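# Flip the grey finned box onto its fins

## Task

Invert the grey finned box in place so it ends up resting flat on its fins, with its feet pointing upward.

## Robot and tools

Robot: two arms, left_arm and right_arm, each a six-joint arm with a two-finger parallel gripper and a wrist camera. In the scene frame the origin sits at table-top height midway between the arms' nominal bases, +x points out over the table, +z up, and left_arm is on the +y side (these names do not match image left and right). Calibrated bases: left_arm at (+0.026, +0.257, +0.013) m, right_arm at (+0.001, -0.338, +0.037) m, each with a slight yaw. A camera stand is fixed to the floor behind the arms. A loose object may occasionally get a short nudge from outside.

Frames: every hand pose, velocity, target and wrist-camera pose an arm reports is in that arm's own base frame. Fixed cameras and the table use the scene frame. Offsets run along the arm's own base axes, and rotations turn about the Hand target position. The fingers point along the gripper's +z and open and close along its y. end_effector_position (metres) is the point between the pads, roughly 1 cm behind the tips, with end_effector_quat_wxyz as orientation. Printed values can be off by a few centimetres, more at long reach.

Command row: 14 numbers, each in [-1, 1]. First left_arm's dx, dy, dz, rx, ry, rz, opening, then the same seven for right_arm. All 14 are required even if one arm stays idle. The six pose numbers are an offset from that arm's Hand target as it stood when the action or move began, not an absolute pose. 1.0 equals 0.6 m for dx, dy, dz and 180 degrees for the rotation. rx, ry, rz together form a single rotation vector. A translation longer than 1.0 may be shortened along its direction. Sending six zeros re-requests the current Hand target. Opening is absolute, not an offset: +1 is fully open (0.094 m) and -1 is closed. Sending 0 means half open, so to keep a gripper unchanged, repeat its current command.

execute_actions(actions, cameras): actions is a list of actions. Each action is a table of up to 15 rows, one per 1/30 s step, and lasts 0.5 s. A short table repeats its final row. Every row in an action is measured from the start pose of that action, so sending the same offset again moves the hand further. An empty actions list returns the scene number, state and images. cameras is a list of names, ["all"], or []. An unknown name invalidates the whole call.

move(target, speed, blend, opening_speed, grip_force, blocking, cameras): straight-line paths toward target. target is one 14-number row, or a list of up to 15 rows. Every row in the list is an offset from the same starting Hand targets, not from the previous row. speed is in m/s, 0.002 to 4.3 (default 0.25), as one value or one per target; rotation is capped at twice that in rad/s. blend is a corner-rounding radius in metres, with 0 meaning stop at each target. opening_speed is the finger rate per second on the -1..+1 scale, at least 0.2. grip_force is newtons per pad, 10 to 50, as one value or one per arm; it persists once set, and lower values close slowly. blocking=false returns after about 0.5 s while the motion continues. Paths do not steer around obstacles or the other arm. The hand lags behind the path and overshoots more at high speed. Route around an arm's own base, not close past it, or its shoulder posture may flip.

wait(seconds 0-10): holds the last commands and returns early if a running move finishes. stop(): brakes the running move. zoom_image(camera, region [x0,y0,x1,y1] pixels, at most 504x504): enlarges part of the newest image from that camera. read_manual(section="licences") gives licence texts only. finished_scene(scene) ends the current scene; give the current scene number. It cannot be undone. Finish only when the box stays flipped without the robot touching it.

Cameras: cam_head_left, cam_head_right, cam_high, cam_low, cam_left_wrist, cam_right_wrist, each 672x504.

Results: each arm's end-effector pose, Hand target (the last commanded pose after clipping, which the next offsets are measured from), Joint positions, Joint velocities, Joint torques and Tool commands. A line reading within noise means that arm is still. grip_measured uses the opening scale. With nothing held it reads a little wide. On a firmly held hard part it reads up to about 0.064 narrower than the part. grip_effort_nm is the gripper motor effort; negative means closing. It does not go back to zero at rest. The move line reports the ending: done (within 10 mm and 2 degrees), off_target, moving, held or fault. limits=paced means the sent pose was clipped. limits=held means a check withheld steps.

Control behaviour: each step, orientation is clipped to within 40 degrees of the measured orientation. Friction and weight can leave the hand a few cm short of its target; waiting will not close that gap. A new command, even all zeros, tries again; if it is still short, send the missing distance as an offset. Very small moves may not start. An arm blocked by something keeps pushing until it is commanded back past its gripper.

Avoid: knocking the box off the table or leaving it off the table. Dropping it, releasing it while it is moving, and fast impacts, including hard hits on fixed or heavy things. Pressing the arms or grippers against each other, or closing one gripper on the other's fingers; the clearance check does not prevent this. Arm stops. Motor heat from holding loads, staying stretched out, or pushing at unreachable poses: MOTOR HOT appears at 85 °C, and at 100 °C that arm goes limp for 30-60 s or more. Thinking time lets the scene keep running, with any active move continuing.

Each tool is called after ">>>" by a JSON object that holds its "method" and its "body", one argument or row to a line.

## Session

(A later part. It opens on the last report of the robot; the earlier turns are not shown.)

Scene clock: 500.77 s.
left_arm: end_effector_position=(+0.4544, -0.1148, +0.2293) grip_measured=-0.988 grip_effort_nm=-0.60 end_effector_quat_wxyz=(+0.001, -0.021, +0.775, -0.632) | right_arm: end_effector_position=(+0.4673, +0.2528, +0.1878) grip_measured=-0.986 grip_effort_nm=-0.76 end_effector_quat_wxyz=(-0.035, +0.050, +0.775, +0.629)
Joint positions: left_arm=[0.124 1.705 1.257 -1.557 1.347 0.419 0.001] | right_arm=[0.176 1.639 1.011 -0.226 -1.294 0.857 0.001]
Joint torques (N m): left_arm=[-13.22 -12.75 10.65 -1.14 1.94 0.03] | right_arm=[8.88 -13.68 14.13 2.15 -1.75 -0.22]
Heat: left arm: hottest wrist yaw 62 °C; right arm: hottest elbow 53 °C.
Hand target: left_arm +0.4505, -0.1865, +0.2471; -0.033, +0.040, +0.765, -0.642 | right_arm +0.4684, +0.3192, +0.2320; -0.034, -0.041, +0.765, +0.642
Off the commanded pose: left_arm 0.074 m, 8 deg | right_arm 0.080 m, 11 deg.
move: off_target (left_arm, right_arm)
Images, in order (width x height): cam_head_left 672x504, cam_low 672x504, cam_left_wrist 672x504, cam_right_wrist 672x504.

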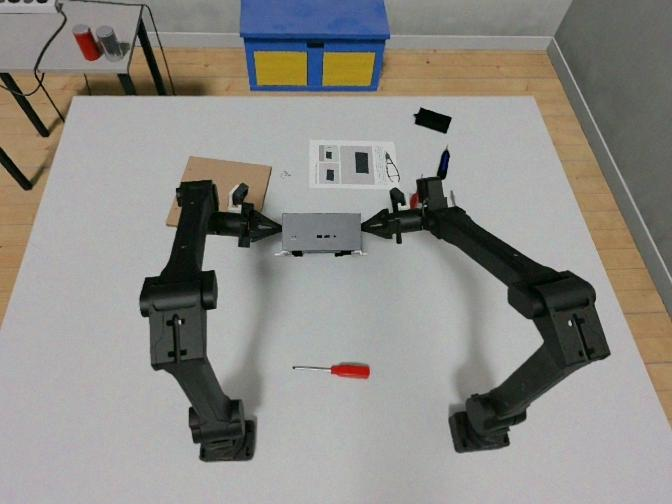

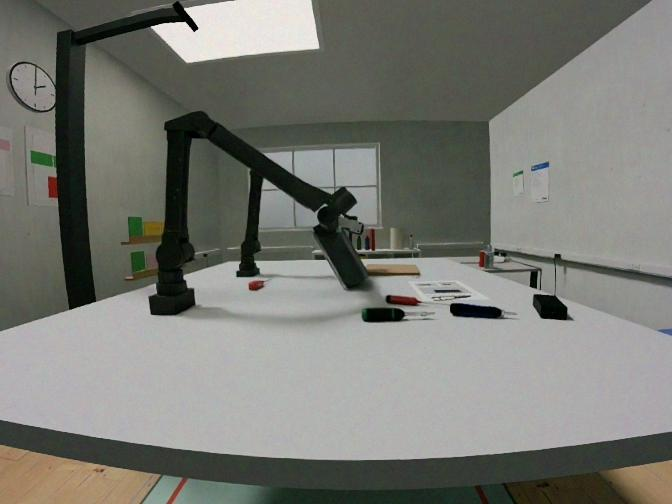

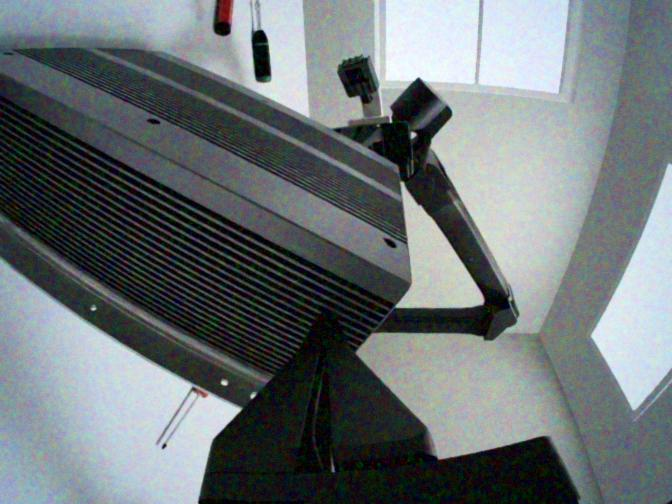

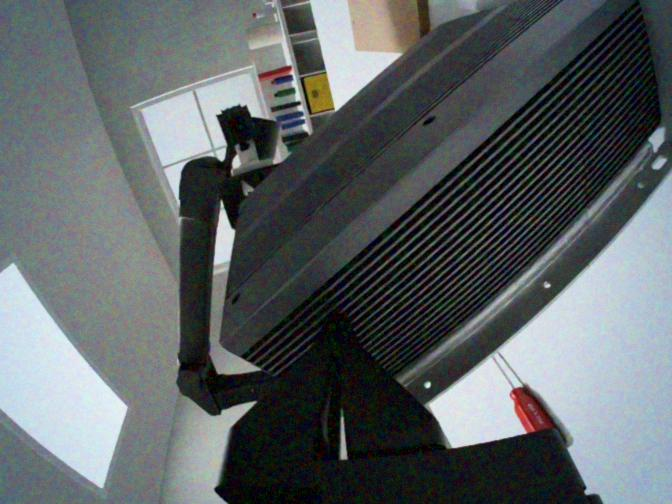

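>>> {"method": "move", "body": {
  "target": [
    [0.1,0.009,-0.0117,0,0,0,-1,0.1,0.002,-0.0167,0,0,0,-1],
    [0.1833,0.0165,-0.0483,0,0,0,-1,0.1777,0.0035,-0.06,0,0,0,-1]
  ],
  "speed": [0.07,0.05],
  "blend": [0.01,0],
  "cameras": ["cam_head_left","cam_left_wrist","cam_right_wrist","cam_low"]
}}

>>> {"method": "zoom_image", "body": {
  "camera": "cam_low",
  "region": [280, 200, 420, 300]
}}

Scene clock: 523.07 s.
left_arm: end_effector_position=(+0.5606, -0.1020, +0.2348) grip_measured=-0.988 grip_effort_nm=-0.60 end_effector_quat_wxyz=(+0.021, -0.004, +0.770, -0.638) | right_arm: end_effector_position=(+0.5876, +0.2603, +0.1944) grip_measured=-0.986 grip_effort_nm=-0.76 end_effector_quat_wxyz=(-0.006, +0.004, +0.768, +0.641)
Joint positions: left_arm=[0.124 1.955 1.631 -1.672 1.365 0.461 0.001] | right_arm=[0.151 1.912 1.417 -0.4 -1.339 0.704 0.001]
Joint torques (N m): left_arm=[-11.75 -13.51 9.76 -0.24 0.81 -0.07] | right_arm=[7.3 -15.62 10.67 0.99 -0.99 -0.21]
Heat: left arm: hottest wrist yaw 51 °C; right arm: hottest elbow 55 °C.
Hand target: left_arm +0.5605, -0.1764, +0.2181; -0.033, +0.039, +0.765, -0.642 | right_arm +0.5750, +0.3215, +0.1961; -0.034, -0.041, +0.765, +0.642
Off the commanded pose: left_arm 0.076 m, 8 deg | right_arm 0.062 m, 6 deg.
joint sent to its limit (left arm) — joint 4 (wrist pitch), lower limit. The joint targets are off in position, not in orientation.
move: off_target (left_arm, right_arm)
Images, in order (width x height): cam_head_left 672x504, cam_low 672x504, cam_left_wrist 672x504, cam_right_wrist 672x504.

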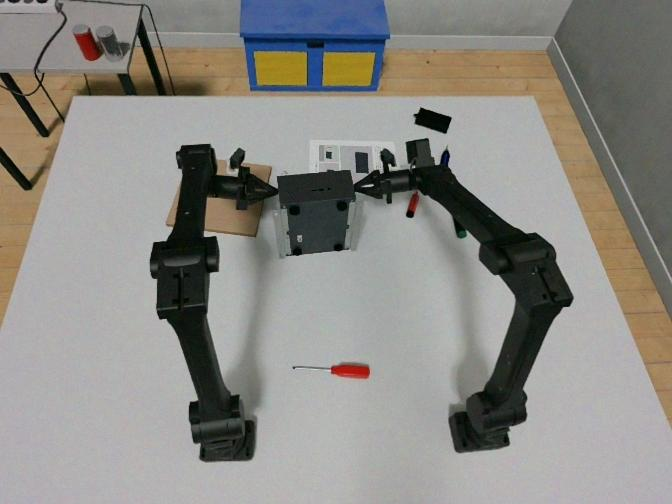

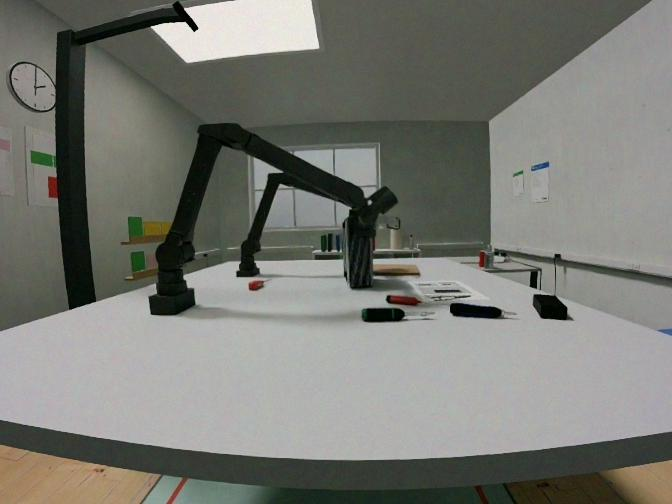

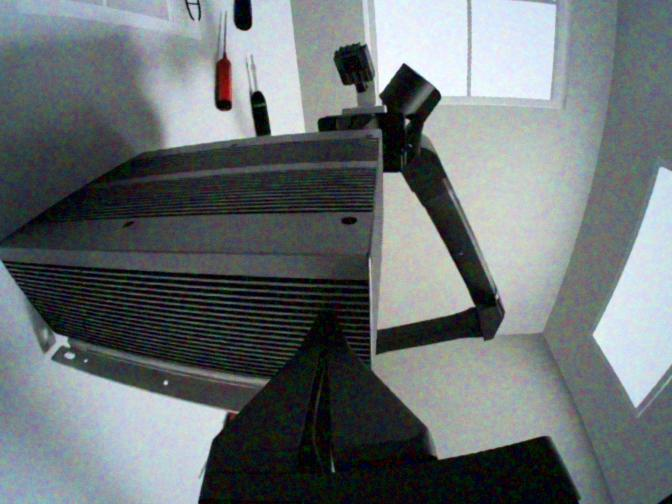

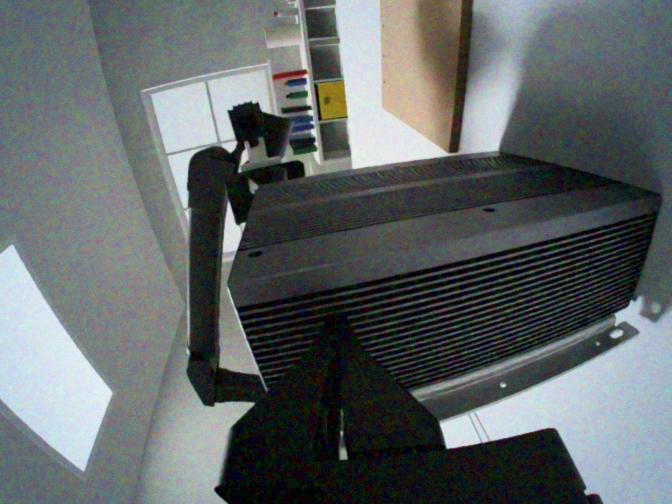

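Scaled by 3.600.

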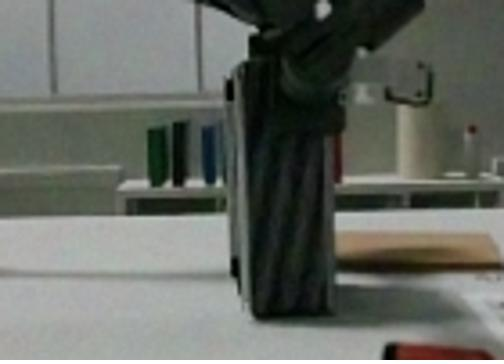

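>>> {"method": "move", "body": {
  "target": [
    [0.03,0.0027,0,0,0,0,-1,0.03,0,-0.0067,0,0,0,-1],
    [0.0242,0.1257,0,0,0,0.062,-1,0.0417,-0.1008,0,0,0,-0.062,-1],
    [0.0242,0.2273,0,0,0,0.062,-1,0.0417,-0.2025,0,0,0,-0.062,-1],
    [0.0192,0.2273,-0.2435,0,0,0.062,-1,0.0233,-0.2025,-0.2452,0,0,-0.062,-1],
    [0.0192,0.1507,-0.2435,0,0,0.062,-1,0.0233,-0.1275,-0.2452,0,0,-0.062,-1]
  ],
  "speed": [0.05,0.07,0.15,0.25,0.15],
  "blend": [0,0.01,0.02,0.02,0],
  "cameras": ["cam_head_left","cam_left_wrist","cam_right_wrist","cam_low"]
}}

>>> {"method": "zoom_image", "body": {
  "camera": "cam_low",
  "region": [280, 200, 420, 300]
}}

Scene clock: 564.17 s.
left_arm: end_effector_position=(+0.5709, -0.0891, +0.0645) grip_measured=-0.988 grip_effort_nm=-0.60 end_effector_quat_wxyz=(+0.023, -0.034, +0.765, -0.643) | right_arm: end_effector_position=(+0.5880, +0.2440, +0.0506) grip_measured=-0.986 grip_effort_nm=-0.76 end_effector_quat_wxyz=(+0.027, +0.033, +0.765, +0.642)
Joint positions: left_arm=[0.147 2.174 1.493 -1.252 1.386 0.358 0.001] | right_arm=[0.128 2.111 1.242 0.171 -1.297 0.892 0.001]
Joint velocities: left_arm=[within noise] | right_arm=[0.005 -0.005 -0.046 0.007 0.037 0.051 0]
Joint torques (N m): left_arm=[-0.38 -19.55 6.24 0.49 0.71 -0.25] | right_arm=[-0.85 -17.44 5.86 2.35 -0.37 -0.03]
Heat: left arm: hottest wrist yaw 41 °C; right arm: hottest elbow 48 °C.
Hand target: left_arm +0.5721, -0.0861, +0.0719; +0.029, -0.035, +0.765, -0.642 | right_arm +0.5890, +0.2449, +0.0489; +0.028, +0.033, +0.765, +0.642
Off the commanded pose: left_arm 0.008 m, 1 deg | right_arm 0.002 m, 0 deg.
move: done
Images, in order (width x height): cam_head_left 672x504, cam_low 672x504, cam_left_wrist 672x504, cam_right_wrist 672x504.

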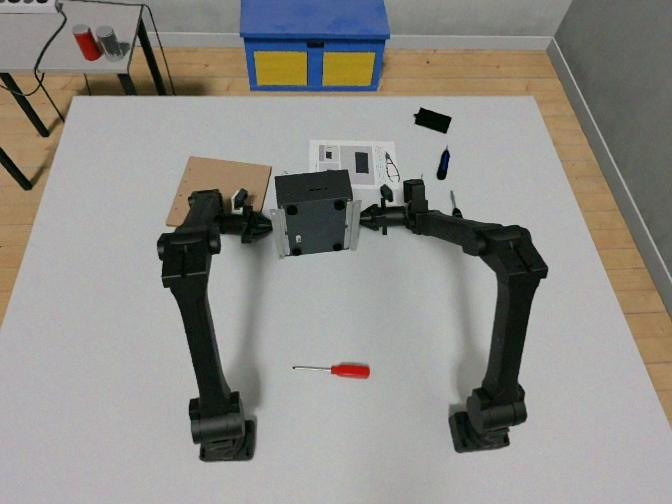

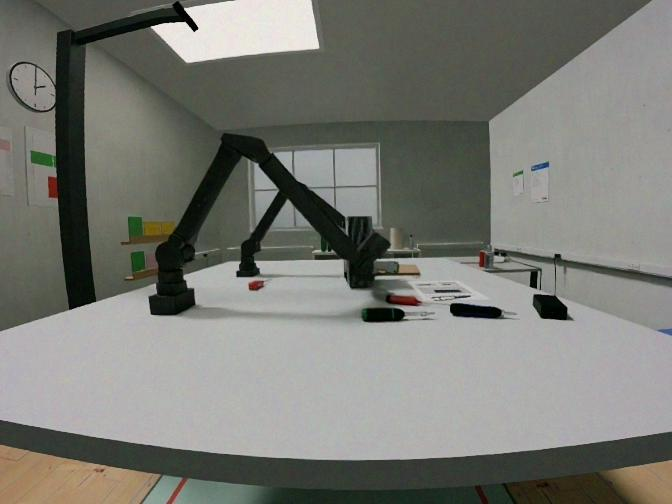

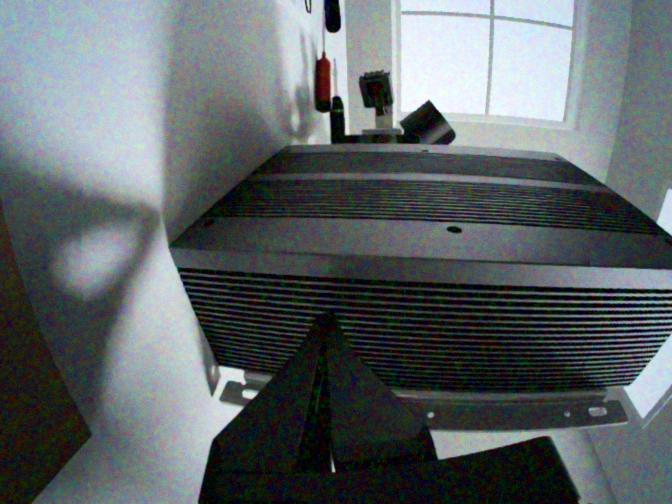

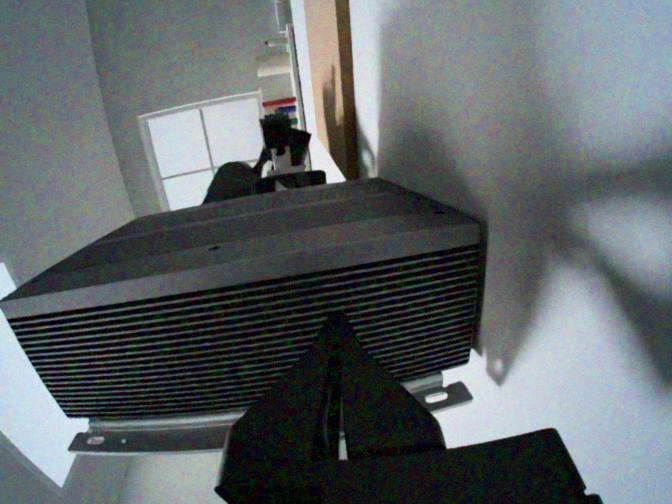

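Scaled by 3.600.

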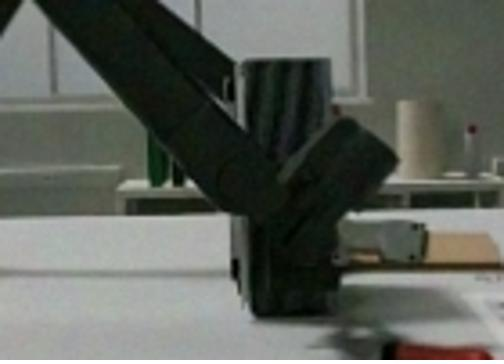

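>>> {"method": "move", "body": {
  "target": [
    [0,-0.03,0,0,0,0,-1,0,0.0285,0,0,0,0,-1],
    [-0.0618,-0.23,0,0,0,-0.07,-1,-0.1198,0.2285,0,0,0,0.07,-1]
  ],
  "speed": [0.04,0.08],
  "blend": [0.002,0],
  "cameras": ["cam_head_left"]
}}

Scene clock: 595.53 s.
left_arm: end_effector_position=(+0.5608, -0.1054, +0.0643) grip_measured=-0.988 grip_effort_nm=-0.60 end_effector_quat_wxyz=(+0.022, -0.023, +0.770, -0.637) | right_arm: end_effector_position=(+0.5812, +0.2591, +0.0524) grip_measured=-0.986 grip_effort_nm=-0.76 end_effector_quat_wxyz=(+0.036, +0.026, +0.769, +0.638)
Joint positions: left_arm=[0.119 2.135 1.435 -1.148 1.375 0.288 0.001] | right_arm=[0.156 2.096 1.216 0.226 -1.263 0.917 0.001]
Joint torques (N m): left_arm=[-17.2 -18.61 5.83 -0.73 1.23 0.07] | right_arm=[15.03 -17.73 4.77 1.06 -1.65 -0.23]
Heat: left arm: hottest elbow 40 °C; right arm: hottest elbow 43 °C.
Hand target: left_arm +0.5349, -0.2240, +0.0717; -0.042, +0.049, +0.764, -0.641 | right_arm +0.5171, +0.3821, +0.0491; -0.042, -0.051, +0.764, +0.642
Off the commanded pose: left_arm 0.122 m, 11 deg | right_arm 0.139 m, 13 deg.
move: off_target (left_arm, right_arm)
Images, in order (width x height): cam_head_left 672x504.

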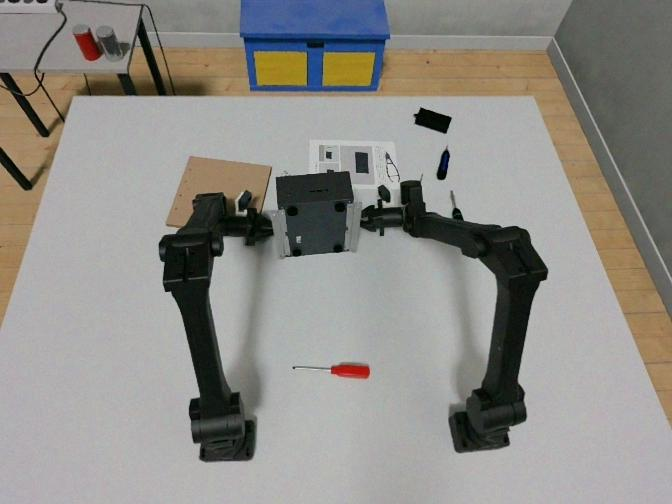

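>>> {"method": "move", "body": {
  "target": [
    [-0.232,0.0638,0,0,0,0.032,-1,-0.21,-0.115,0,0,0,-0.0203,-1],
    [-0.472,0.0868,0,0,0,0.0594,-1,-0.4337,-0.197,0,0,0,-0.0382,-1]
  ],
  "speed": 0.07,
  "blend": [0.02,0],
  "cameras": ["cam_head_left","cam_left_wrist","cam_right_wrist","cam_low"]
}}

>>> {"method": "zoom_image", "body": {
  "camera": "cam_low",
  "region": [230, 200, 410, 320]
}}

Scene clock: 613.37 s.
left_arm: end_effector_position=(+0.2649, -0.1484, +0.0645) grip_measured=-0.988 grip_effort_nm=-0.60 end_effector_quat_wxyz=(+0.040, -0.054, +0.772, -0.632) | right_arm: end_effector_position=(+0.2906, +0.2278, +0.0425) grip_measured=-0.986 grip_effort_nm=-0.76 end_effector_quat_wxyz=(+0.040, +0.047, +0.772, +0.633)
Joint positions: left_arm=[0.087 1.487 0.374 -0.234 1.367 -0.235 0.001] | right_arm=[0.216 1.741 0.326 0.873 -1.179 1.061 0.001]
Joint torques (N m): left_arm=[-7.53 -6.71 3.93 1.32 1.68 -0.25] | right_arm=[8.53 -8.82 1.57 2.56 -1.93 0.02]
Heat: left arm: hottest elbow 39 °C; right arm: hottest elbow 41 °C.
Hand target: left_arm +0.2517, -0.1720, +0.0718; +0.018, -0.023, +0.766, -0.643 | right_arm +0.2568, +0.2638, +0.0490; -0.004, -0.005, +0.766, +0.643
Off the commanded pose: left_arm 0.028 m, 5 deg | right_arm 0.050 m, 8 deg.
move: off_target (left_arm, right_arm)
Images, in order (width x height): cam_head_left 672x504, cam_low 672x504, cam_left_wrist 672x504, cam_right_wrist 672x504.

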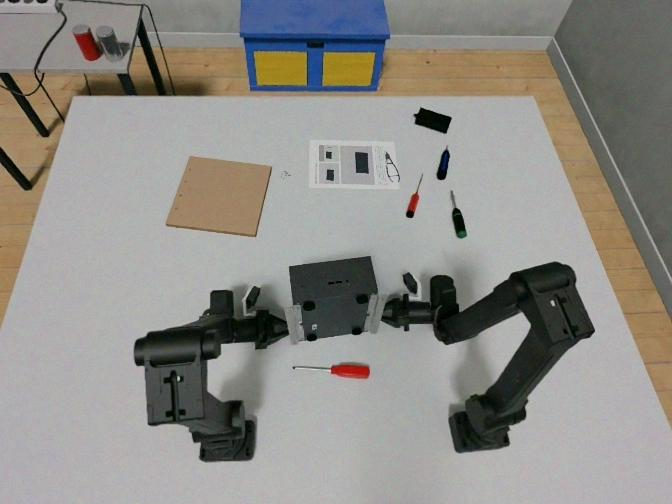

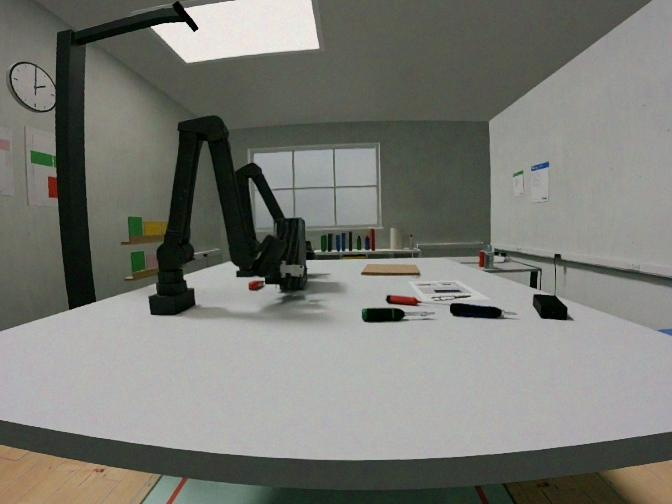

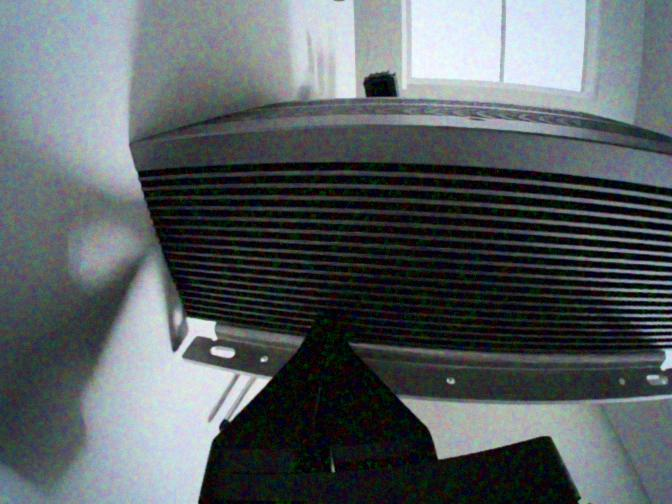

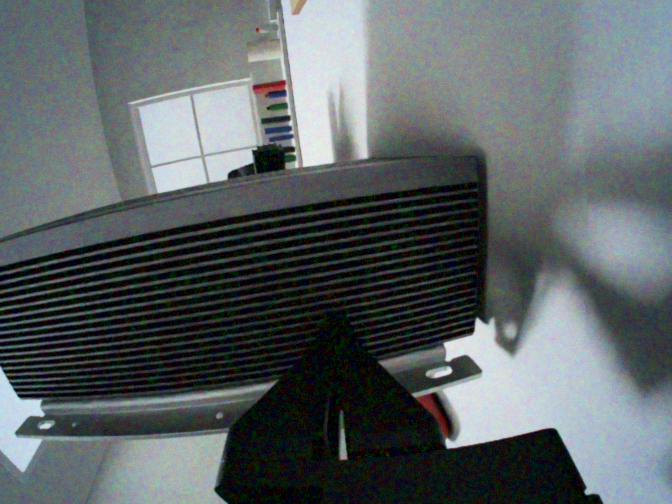

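Scaled by 2.800.

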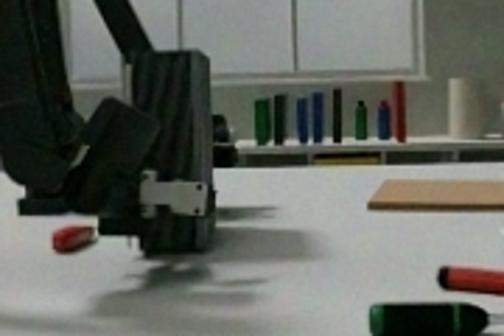

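>>> {"method": "move", "body": {
  "target": [
    [0.022,0.145,0,0,0,0.0106,-1,0.055,-0.165,0,0,0,-0.0318,-1],
    [0.0838,0.145,0.242,0,0,0.0106,-1,0.0587,-0.165,0.242,0,0,-0.0318,-1],
    [0.0838,0.07,0.242,0,0,0.0106,-1,0.0587,-0.078,0.242,0,0,-0.0318,-1]
  ],
  "speed": [0.1,0.22,0.12],
  "blend": [0.01,0.02,0],
  "cameras": ["cam_head_left","cam_left_wrist","cam_right_wrist"]
}}

Scene clock: 634.07 s.
left_arm: end_effector_position=(+0.3045, -0.1273, +0.2156) grip_measured=-0.988 grip_effort_nm=-0.60 end_effector_quat_wxyz=(+0.029, -0.038, +0.763, -0.644) | right_arm: end_effector_position=(+0.2838, +0.2108, +0.1840) grip_measured=-0.986 grip_effort_nm=-0.76 end_effector_quat_wxyz=(+0.022, +0.046, +0.767, +0.640)
Joint positions: left_arm=[0.151 1.307 0.76 -1.343 1.393 0.319 0.001] | right_arm=[0.151 1.111 0.432 0.03 -1.267 0.97 0.001]
Joint torques (N m): left_arm=[-1.44 -7.06 6.99 0.58 0.59 -0.18] | right_arm=[0.79 -2.96 9.14 2.32 -0.29 -0.01]
Heat: left arm: hottest wrist yaw 38 °C; right arm: hottest elbow 40 °C.
Hand target: left_arm +0.3021, -0.1300, +0.2170; +0.029, -0.035, +0.765, -0.642 | right_arm +0.2921, +0.2170, +0.1943; +0.029, +0.033, +0.765, +0.642
Off the commanded pose: left_arm 0.004 m, 0 deg | right_arm 0.014 m, 2 deg.
move: off_target (right_arm)
Images, in order (width x height): cam_head_left 672x504, cam_left_wrist 672x504, cam_right_wrist 672x504.

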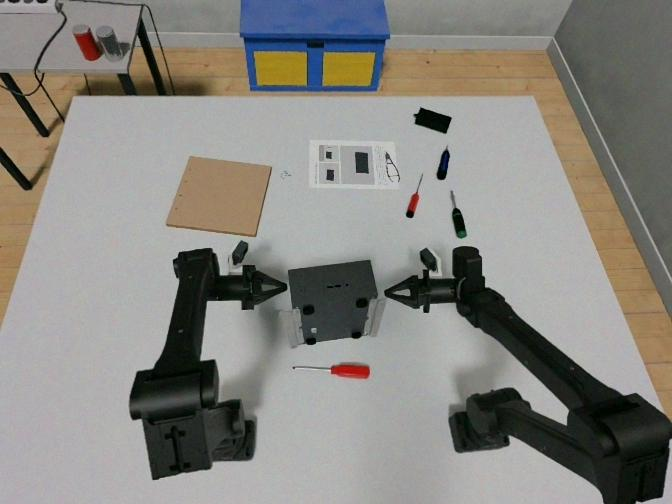

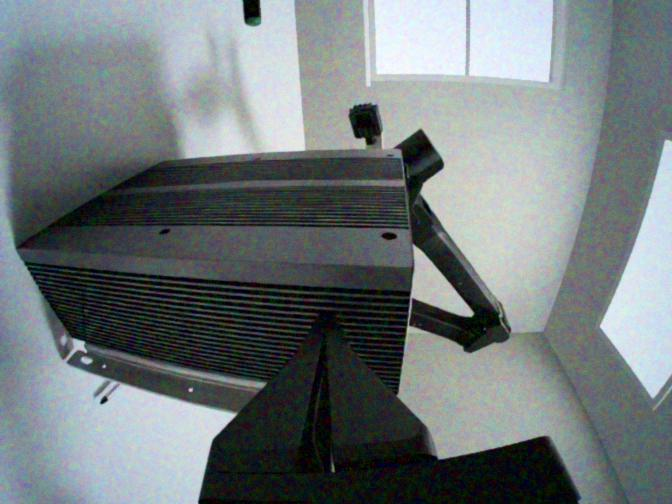

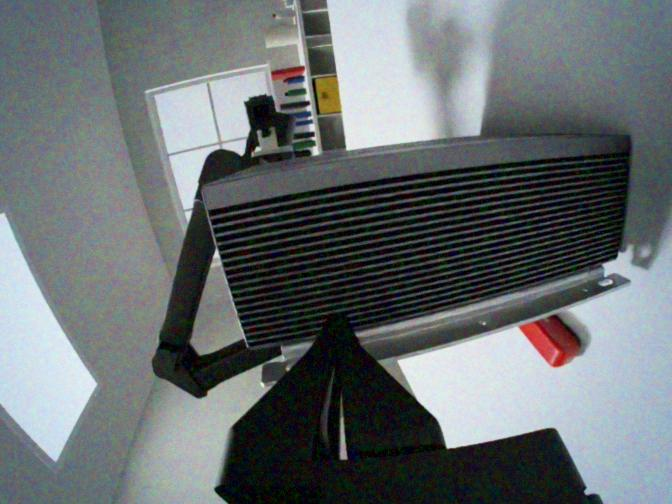

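>>> {"method": "move", "body": {
  "target": [
    [-0.02,-0.02,0,0,0,0,-1,0.0333,0.01,0.0133,0,0,0,-1],
    [-0.02,-0.0308,0,0,0,0,-1,0.0333,0.0333,0.0133,0,0,0,-1],
    [-0.0597,-0.0922,0,0,0,-0.0455,-1,-0.03,0.0922,0.0133,0,0,0.0477,-1]
  ],
  "speed": [0.1,0.04,0.05],
  "blend": [0.003,0.002,0],
  "cameras": ["cam_head_left","cam_left_wrist","cam_right_wrist"]
}}

Scene clock: 650.83 s.
left_arm: end_effector_position=(+0.2850, -0.1411, +0.2170) grip_measured=-0.988 grip_effort_nm=-0.60 end_effector_quat_wxyz=(+0.030, -0.030, +0.768, -0.639) | right_arm: end_effector_position=(+0.2901, +0.2333, +0.1876) grip_measured=-0.986 grip_effort_nm=-0.76 end_effector_quat_wxyz=(+0.003, +0.035, +0.769, +0.638)
Joint positions: left_arm=[0.11 1.2 0.69 -1.189 1.388 0.138 0.001] | right_arm=[0.22 1.159 0.472 0.073 -1.244 1.022 0.001]
Joint torques (N m): left_arm=[-12.34 -4.31 7.87 -0.21 1.01 0.03] | right_arm=[8 -4.78 9.58 1.73 -0.82 -0.21]
Heat: left arm: hottest elbow 37 °C; right arm: hottest elbow 42 °C.
Hand target: left_arm +0.2663, -0.1853, +0.2170; -0.017, +0.019, +0.766, -0.643 | right_arm +0.2740, +0.2723, +0.2022; -0.020, -0.024, +0.766, +0.643
Off the commanded pose: left_arm 0.048 m, 8 deg | right_arm 0.045 m, 7 deg.
move: off_target (left_arm, right_arm)
Images, in order (width x height): cam_head_left 672x504, cam_left_wrist 672x504, cam_right_wrist 672x504.

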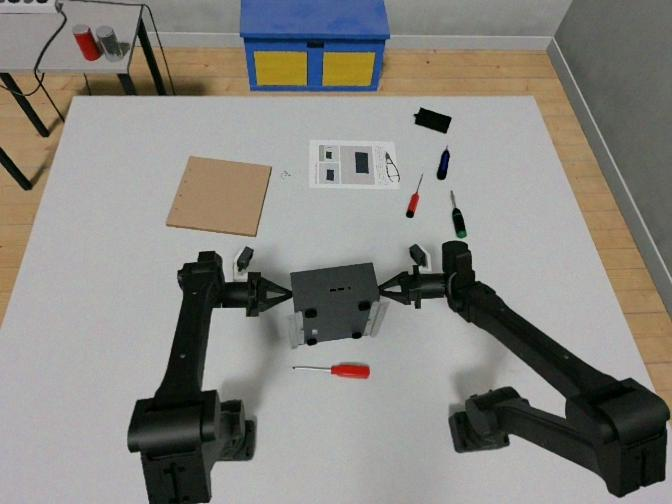

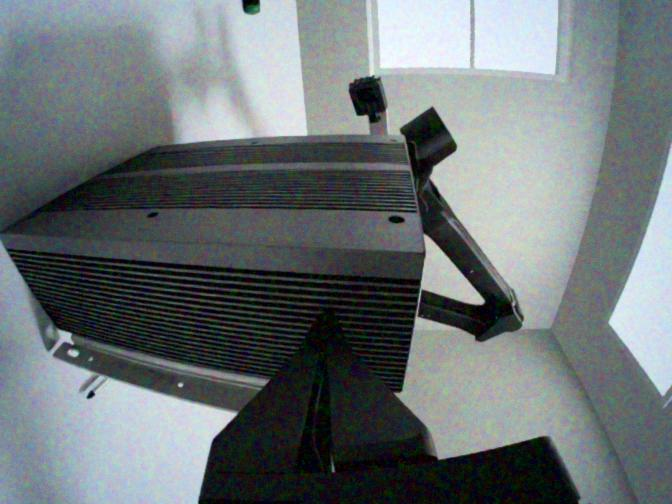

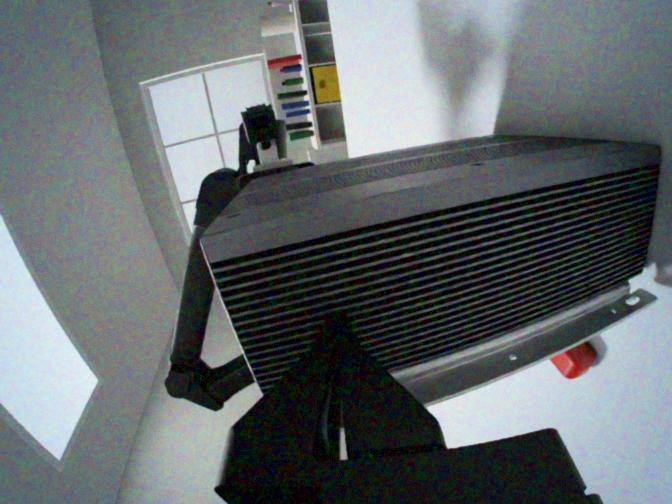

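>>> {"method": "move", "body": {
  "target": [
    [0.1185,-0.0162,0.01,0,0,-0.0105,-1,0.102,0.0584,0.0083,0,0,0.015,-1],
    [0.2302,-0.0422,0.015,0,0,-0.0219,-1,0.2013,0.1202,0.015,0,0,0.0261,-1]
  ],
  "speed": 0.06,
  "blend": [0.02,0],
  "cameras": ["cam_head_left","cam_left_wrist","cam_right_wrist","cam_low"]
}}

Scene clock: 670.97 s.
left_arm: end_effector_position=(+0.4174, -0.1245, +0.2053) grip_measured=-0.988 grip_effort_nm=-0.60 end_effector_quat_wxyz=(+0.009, -0.029, +0.779, -0.626) | right_arm: end_effector_position=(+0.4097, +0.2476, +0.1805) grip_measured=-0.986 grip_effort_nm=-0.76 end_effector_quat_wxyz=(-0.013, +0.052, +0.773, +0.633)
Joint positions: left_arm=[0.111 1.599 1.07 -1.303 1.344 0.245 0.001] | right_arm=[0.191 1.502 0.791 -0.002 -1.261 0.97 0.001]
Joint torques (N m): left_arm=[-16.15 -11.34 9.85 -1.13 2.57 0.02] | right_arm=[14.15 -8.64 13.34 2.07 -1.53 -0.19]
Heat: left arm: hottest elbow 39 °C; right arm: hottest elbow 45 °C.
Hand target: left_arm +0.4043, -0.2107, +0.2261; -0.039, +0.046, +0.765, -0.642 | right_arm +0.3949, +0.3445, +0.2112; -0.046, -0.055, +0.764, +0.641
Off the commanded pose: left_arm 0.090 m, 10 deg | right_arm 0.103 m, 13 deg.
move: off_target (left_arm, right_arm)
Images, in order (width x height): cam_head_left 672x504, cam_low 672x504, cam_left_wrist 672x504, cam_right_wrist 672x504.

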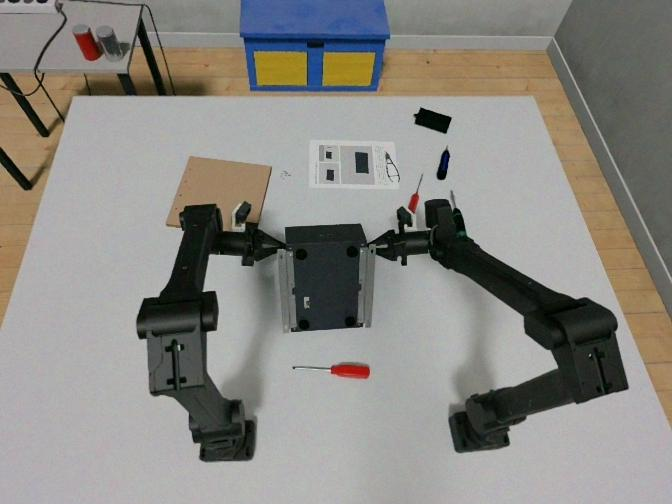

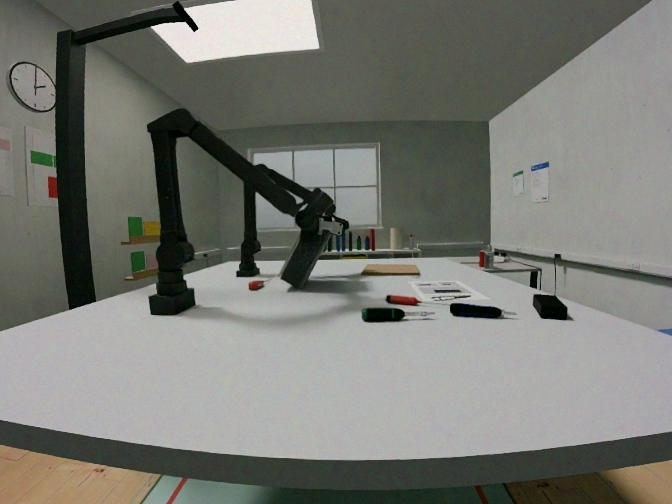

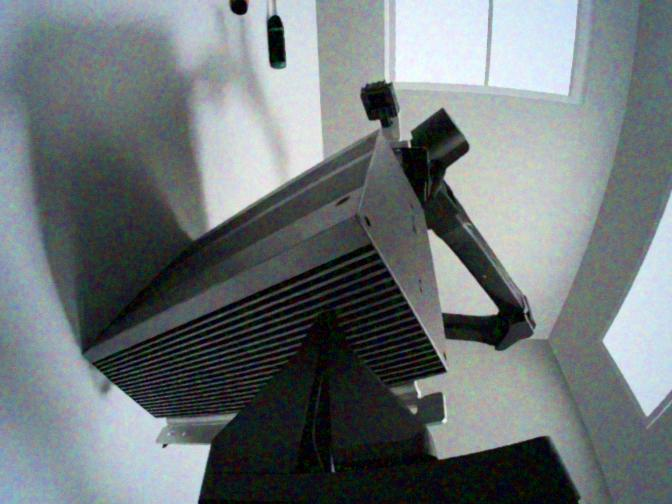

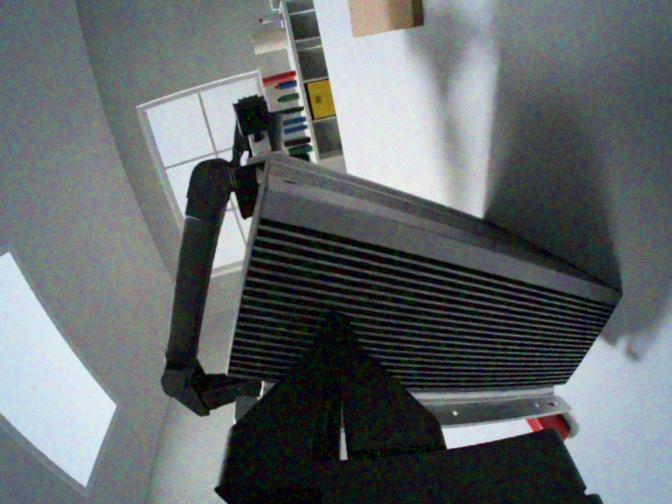

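>>> {"method": "move", "body": {
  "target": [
    [0.0937,-0.0277,-0.0675,0,0,-0.0096,-1,0.0812,0.055,-0.065,0,0,0.0095,-1],
    [0.1442,-0.047,-0.1417,0,0,-0.0156,-1,0.1262,0.0857,-0.1405,0,0,0.0143,-1]
  ],
  "speed": 0.06,
  "blend": [0.015,0],
  "cameras": ["cam_head_left","cam_left_wrist","cam_right_wrist","cam_low"]
}}

Scene clock: 680.83 s.
left_arm: end_effector_position=(+0.4902, -0.1132, +0.1106) grip_measured=-0.988 grip_effort_nm=-0.60 end_effector_quat_wxyz=(-0.016, -0.034, +0.779, -0.626) | right_arm: end_effector_position=(+0.4827, +0.2567, +0.0591) grip_measured=-0.986 grip_effort_nm=-0.76 end_effector_quat_wxyz=(-0.049, +0.090, +0.784, +0.612)
Joint positions: left_arm=[0.117 1.948 1.262 -1.301 1.332 0.357 0.001] | right_arm=[0.184 1.905 0.968 0.075 -1.241 0.931 0.001]
Joint torques (N m): left_arm=[-19.84 -16.26 10.4 -0.49 3.05 -0.04] | right_arm=[17.61 -18.08 13.27 3.64 -3.41 -0.16]
Heat: left arm: hottest elbow 40 °C; right arm: hottest elbow 48 °C.
Hand target: left_arm +0.4910, -0.2387, +0.1411; -0.055, +0.065, +0.763, -0.641 | right_arm +0.4707, +0.3959, +0.1271; -0.060, -0.072, +0.762, +0.640
Off the commanded pose: left_arm 0.129 m, 12 deg | right_arm 0.155 m, 19 deg.
move: off_target (left_arm, right_arm)
Images, in order (width x height): cam_head_left 672x504, cam_low 672x504, cam_left_wrist 672x504, cam_right_wrist 672x504.

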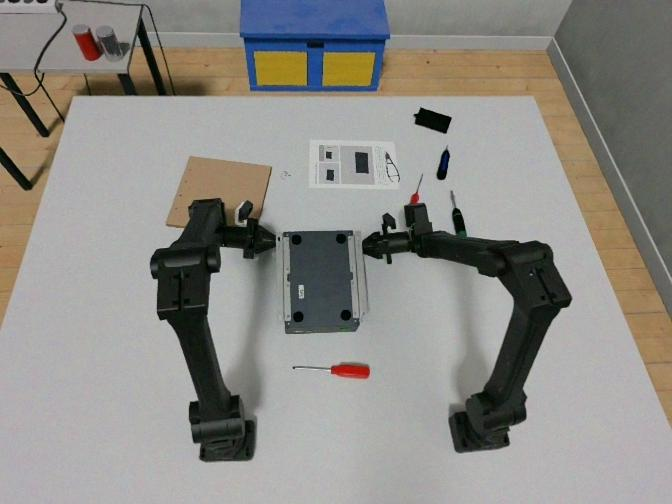

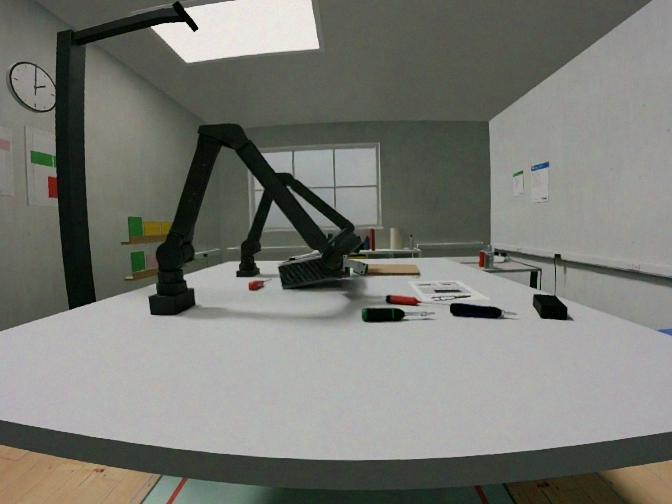

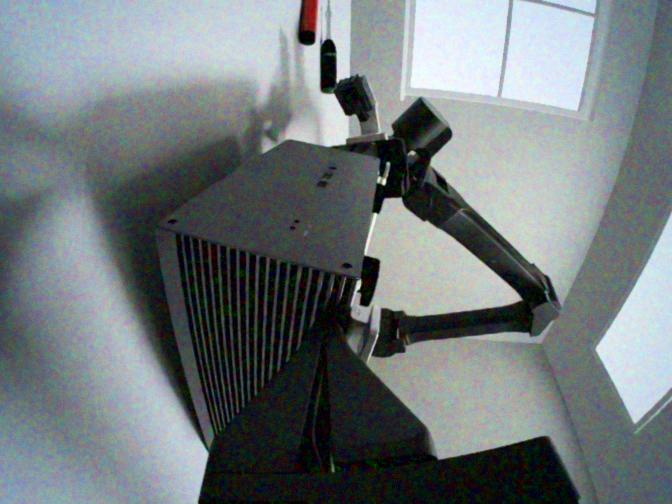

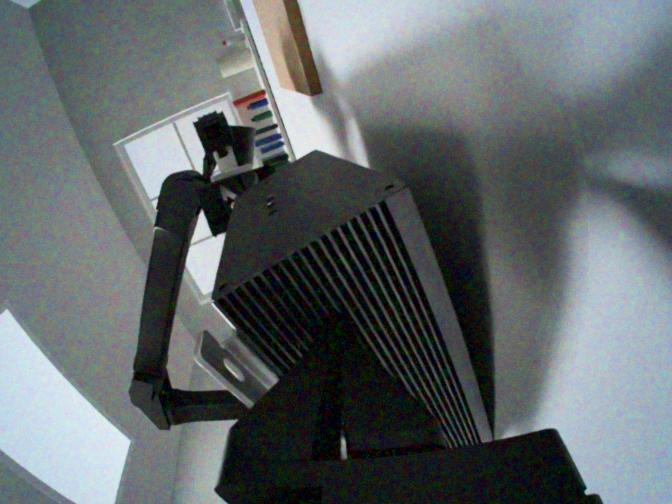

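>>> {"method": "move", "body": {
  "target": [
    [0.015,-0.003,-0.13,0,0,0,-1,0.012,0.008,-0.12,0,0,0,-1]
  ],
  "speed": 0.05,
  "cameras": ["cam_head_left","cam_left_wrist","cam_right_wrist","cam_low"]
}}

>>> {"method": "zoom_image", "body": {
  "camera": "cam_low",
  "region": [230, 200, 410, 320]
}}

Scene clock: 690.07 s.
left_arm: end_effector_position=(+0.5086, -0.1115, +0.0720) grip_measured=-0.989 grip_effort_nm=-0.60 end_effector_quat_wxyz=(+0.015, -0.012, +0.775, -0.632) | right_arm: end_effector_position=(+0.4867, +0.2595, +0.0219) grip_measured=-0.986 grip_effort_nm=-0.76 end_effector_quat_wxyz=(-0.038, +0.063, +0.773, +0.630)
Joint positions: left_arm=[0.118 2.039 1.284 -1.178 1.353 0.379 0.001] | right_arm=[0.183 2.024 0.976 0.25 -1.282 0.936 0.001]
Joint torques (N m): left_arm=[-20.07 -13.27 8.13 0.46 1.9 -0.23] | right_arm=[18.08 -14.74 12.26 3.38 -1.3 -0.02]
Heat: left arm: hottest wrist yaw 44 °C; right arm: hottest elbow 47 °C.
Hand target: left_arm +0.4999, -0.2407, +0.0630; -0.055, +0.065, +0.763, -0.641 | right_arm +0.4778, +0.4007, +0.0549; -0.060, -0.072, +0.763, +0.640
Off the commanded pose: left_arm 0.130 m, 12 deg | right_arm 0.145 m, 16 deg.
move: off_target (left_arm, right_arm)
Images, in order (width x height): cam_head_left 672x504, cam_low 672x504, cam_left_wrist 672x504, cam_right_wrist 672x504.

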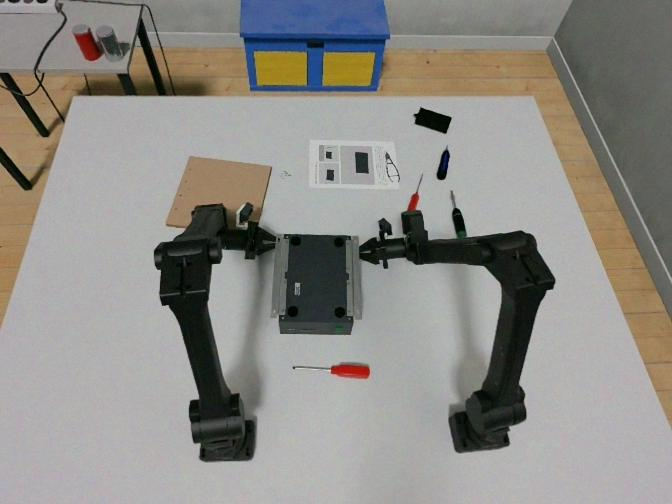

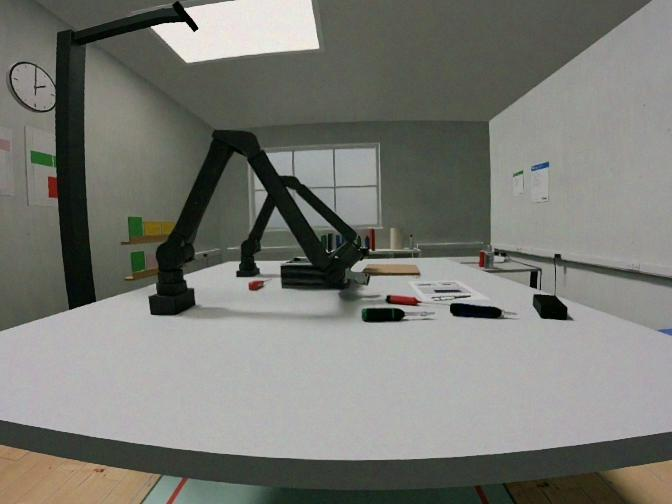

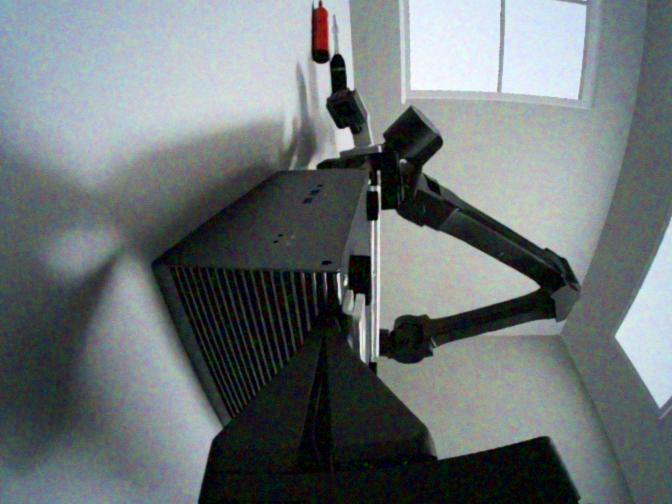

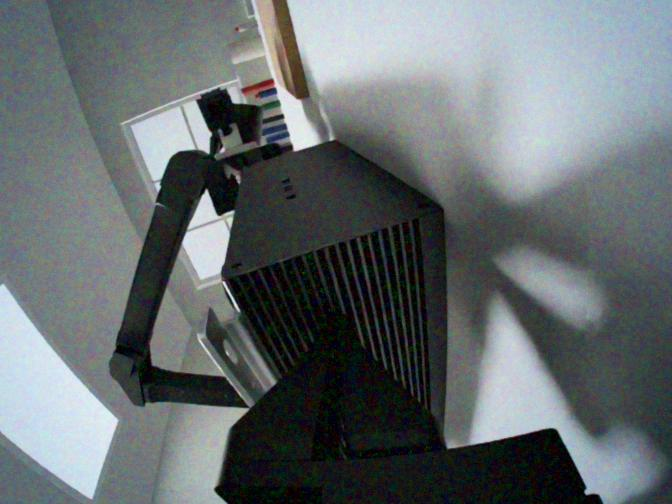

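Scaled by 2.800.

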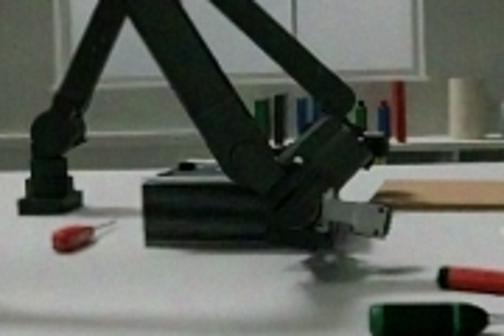

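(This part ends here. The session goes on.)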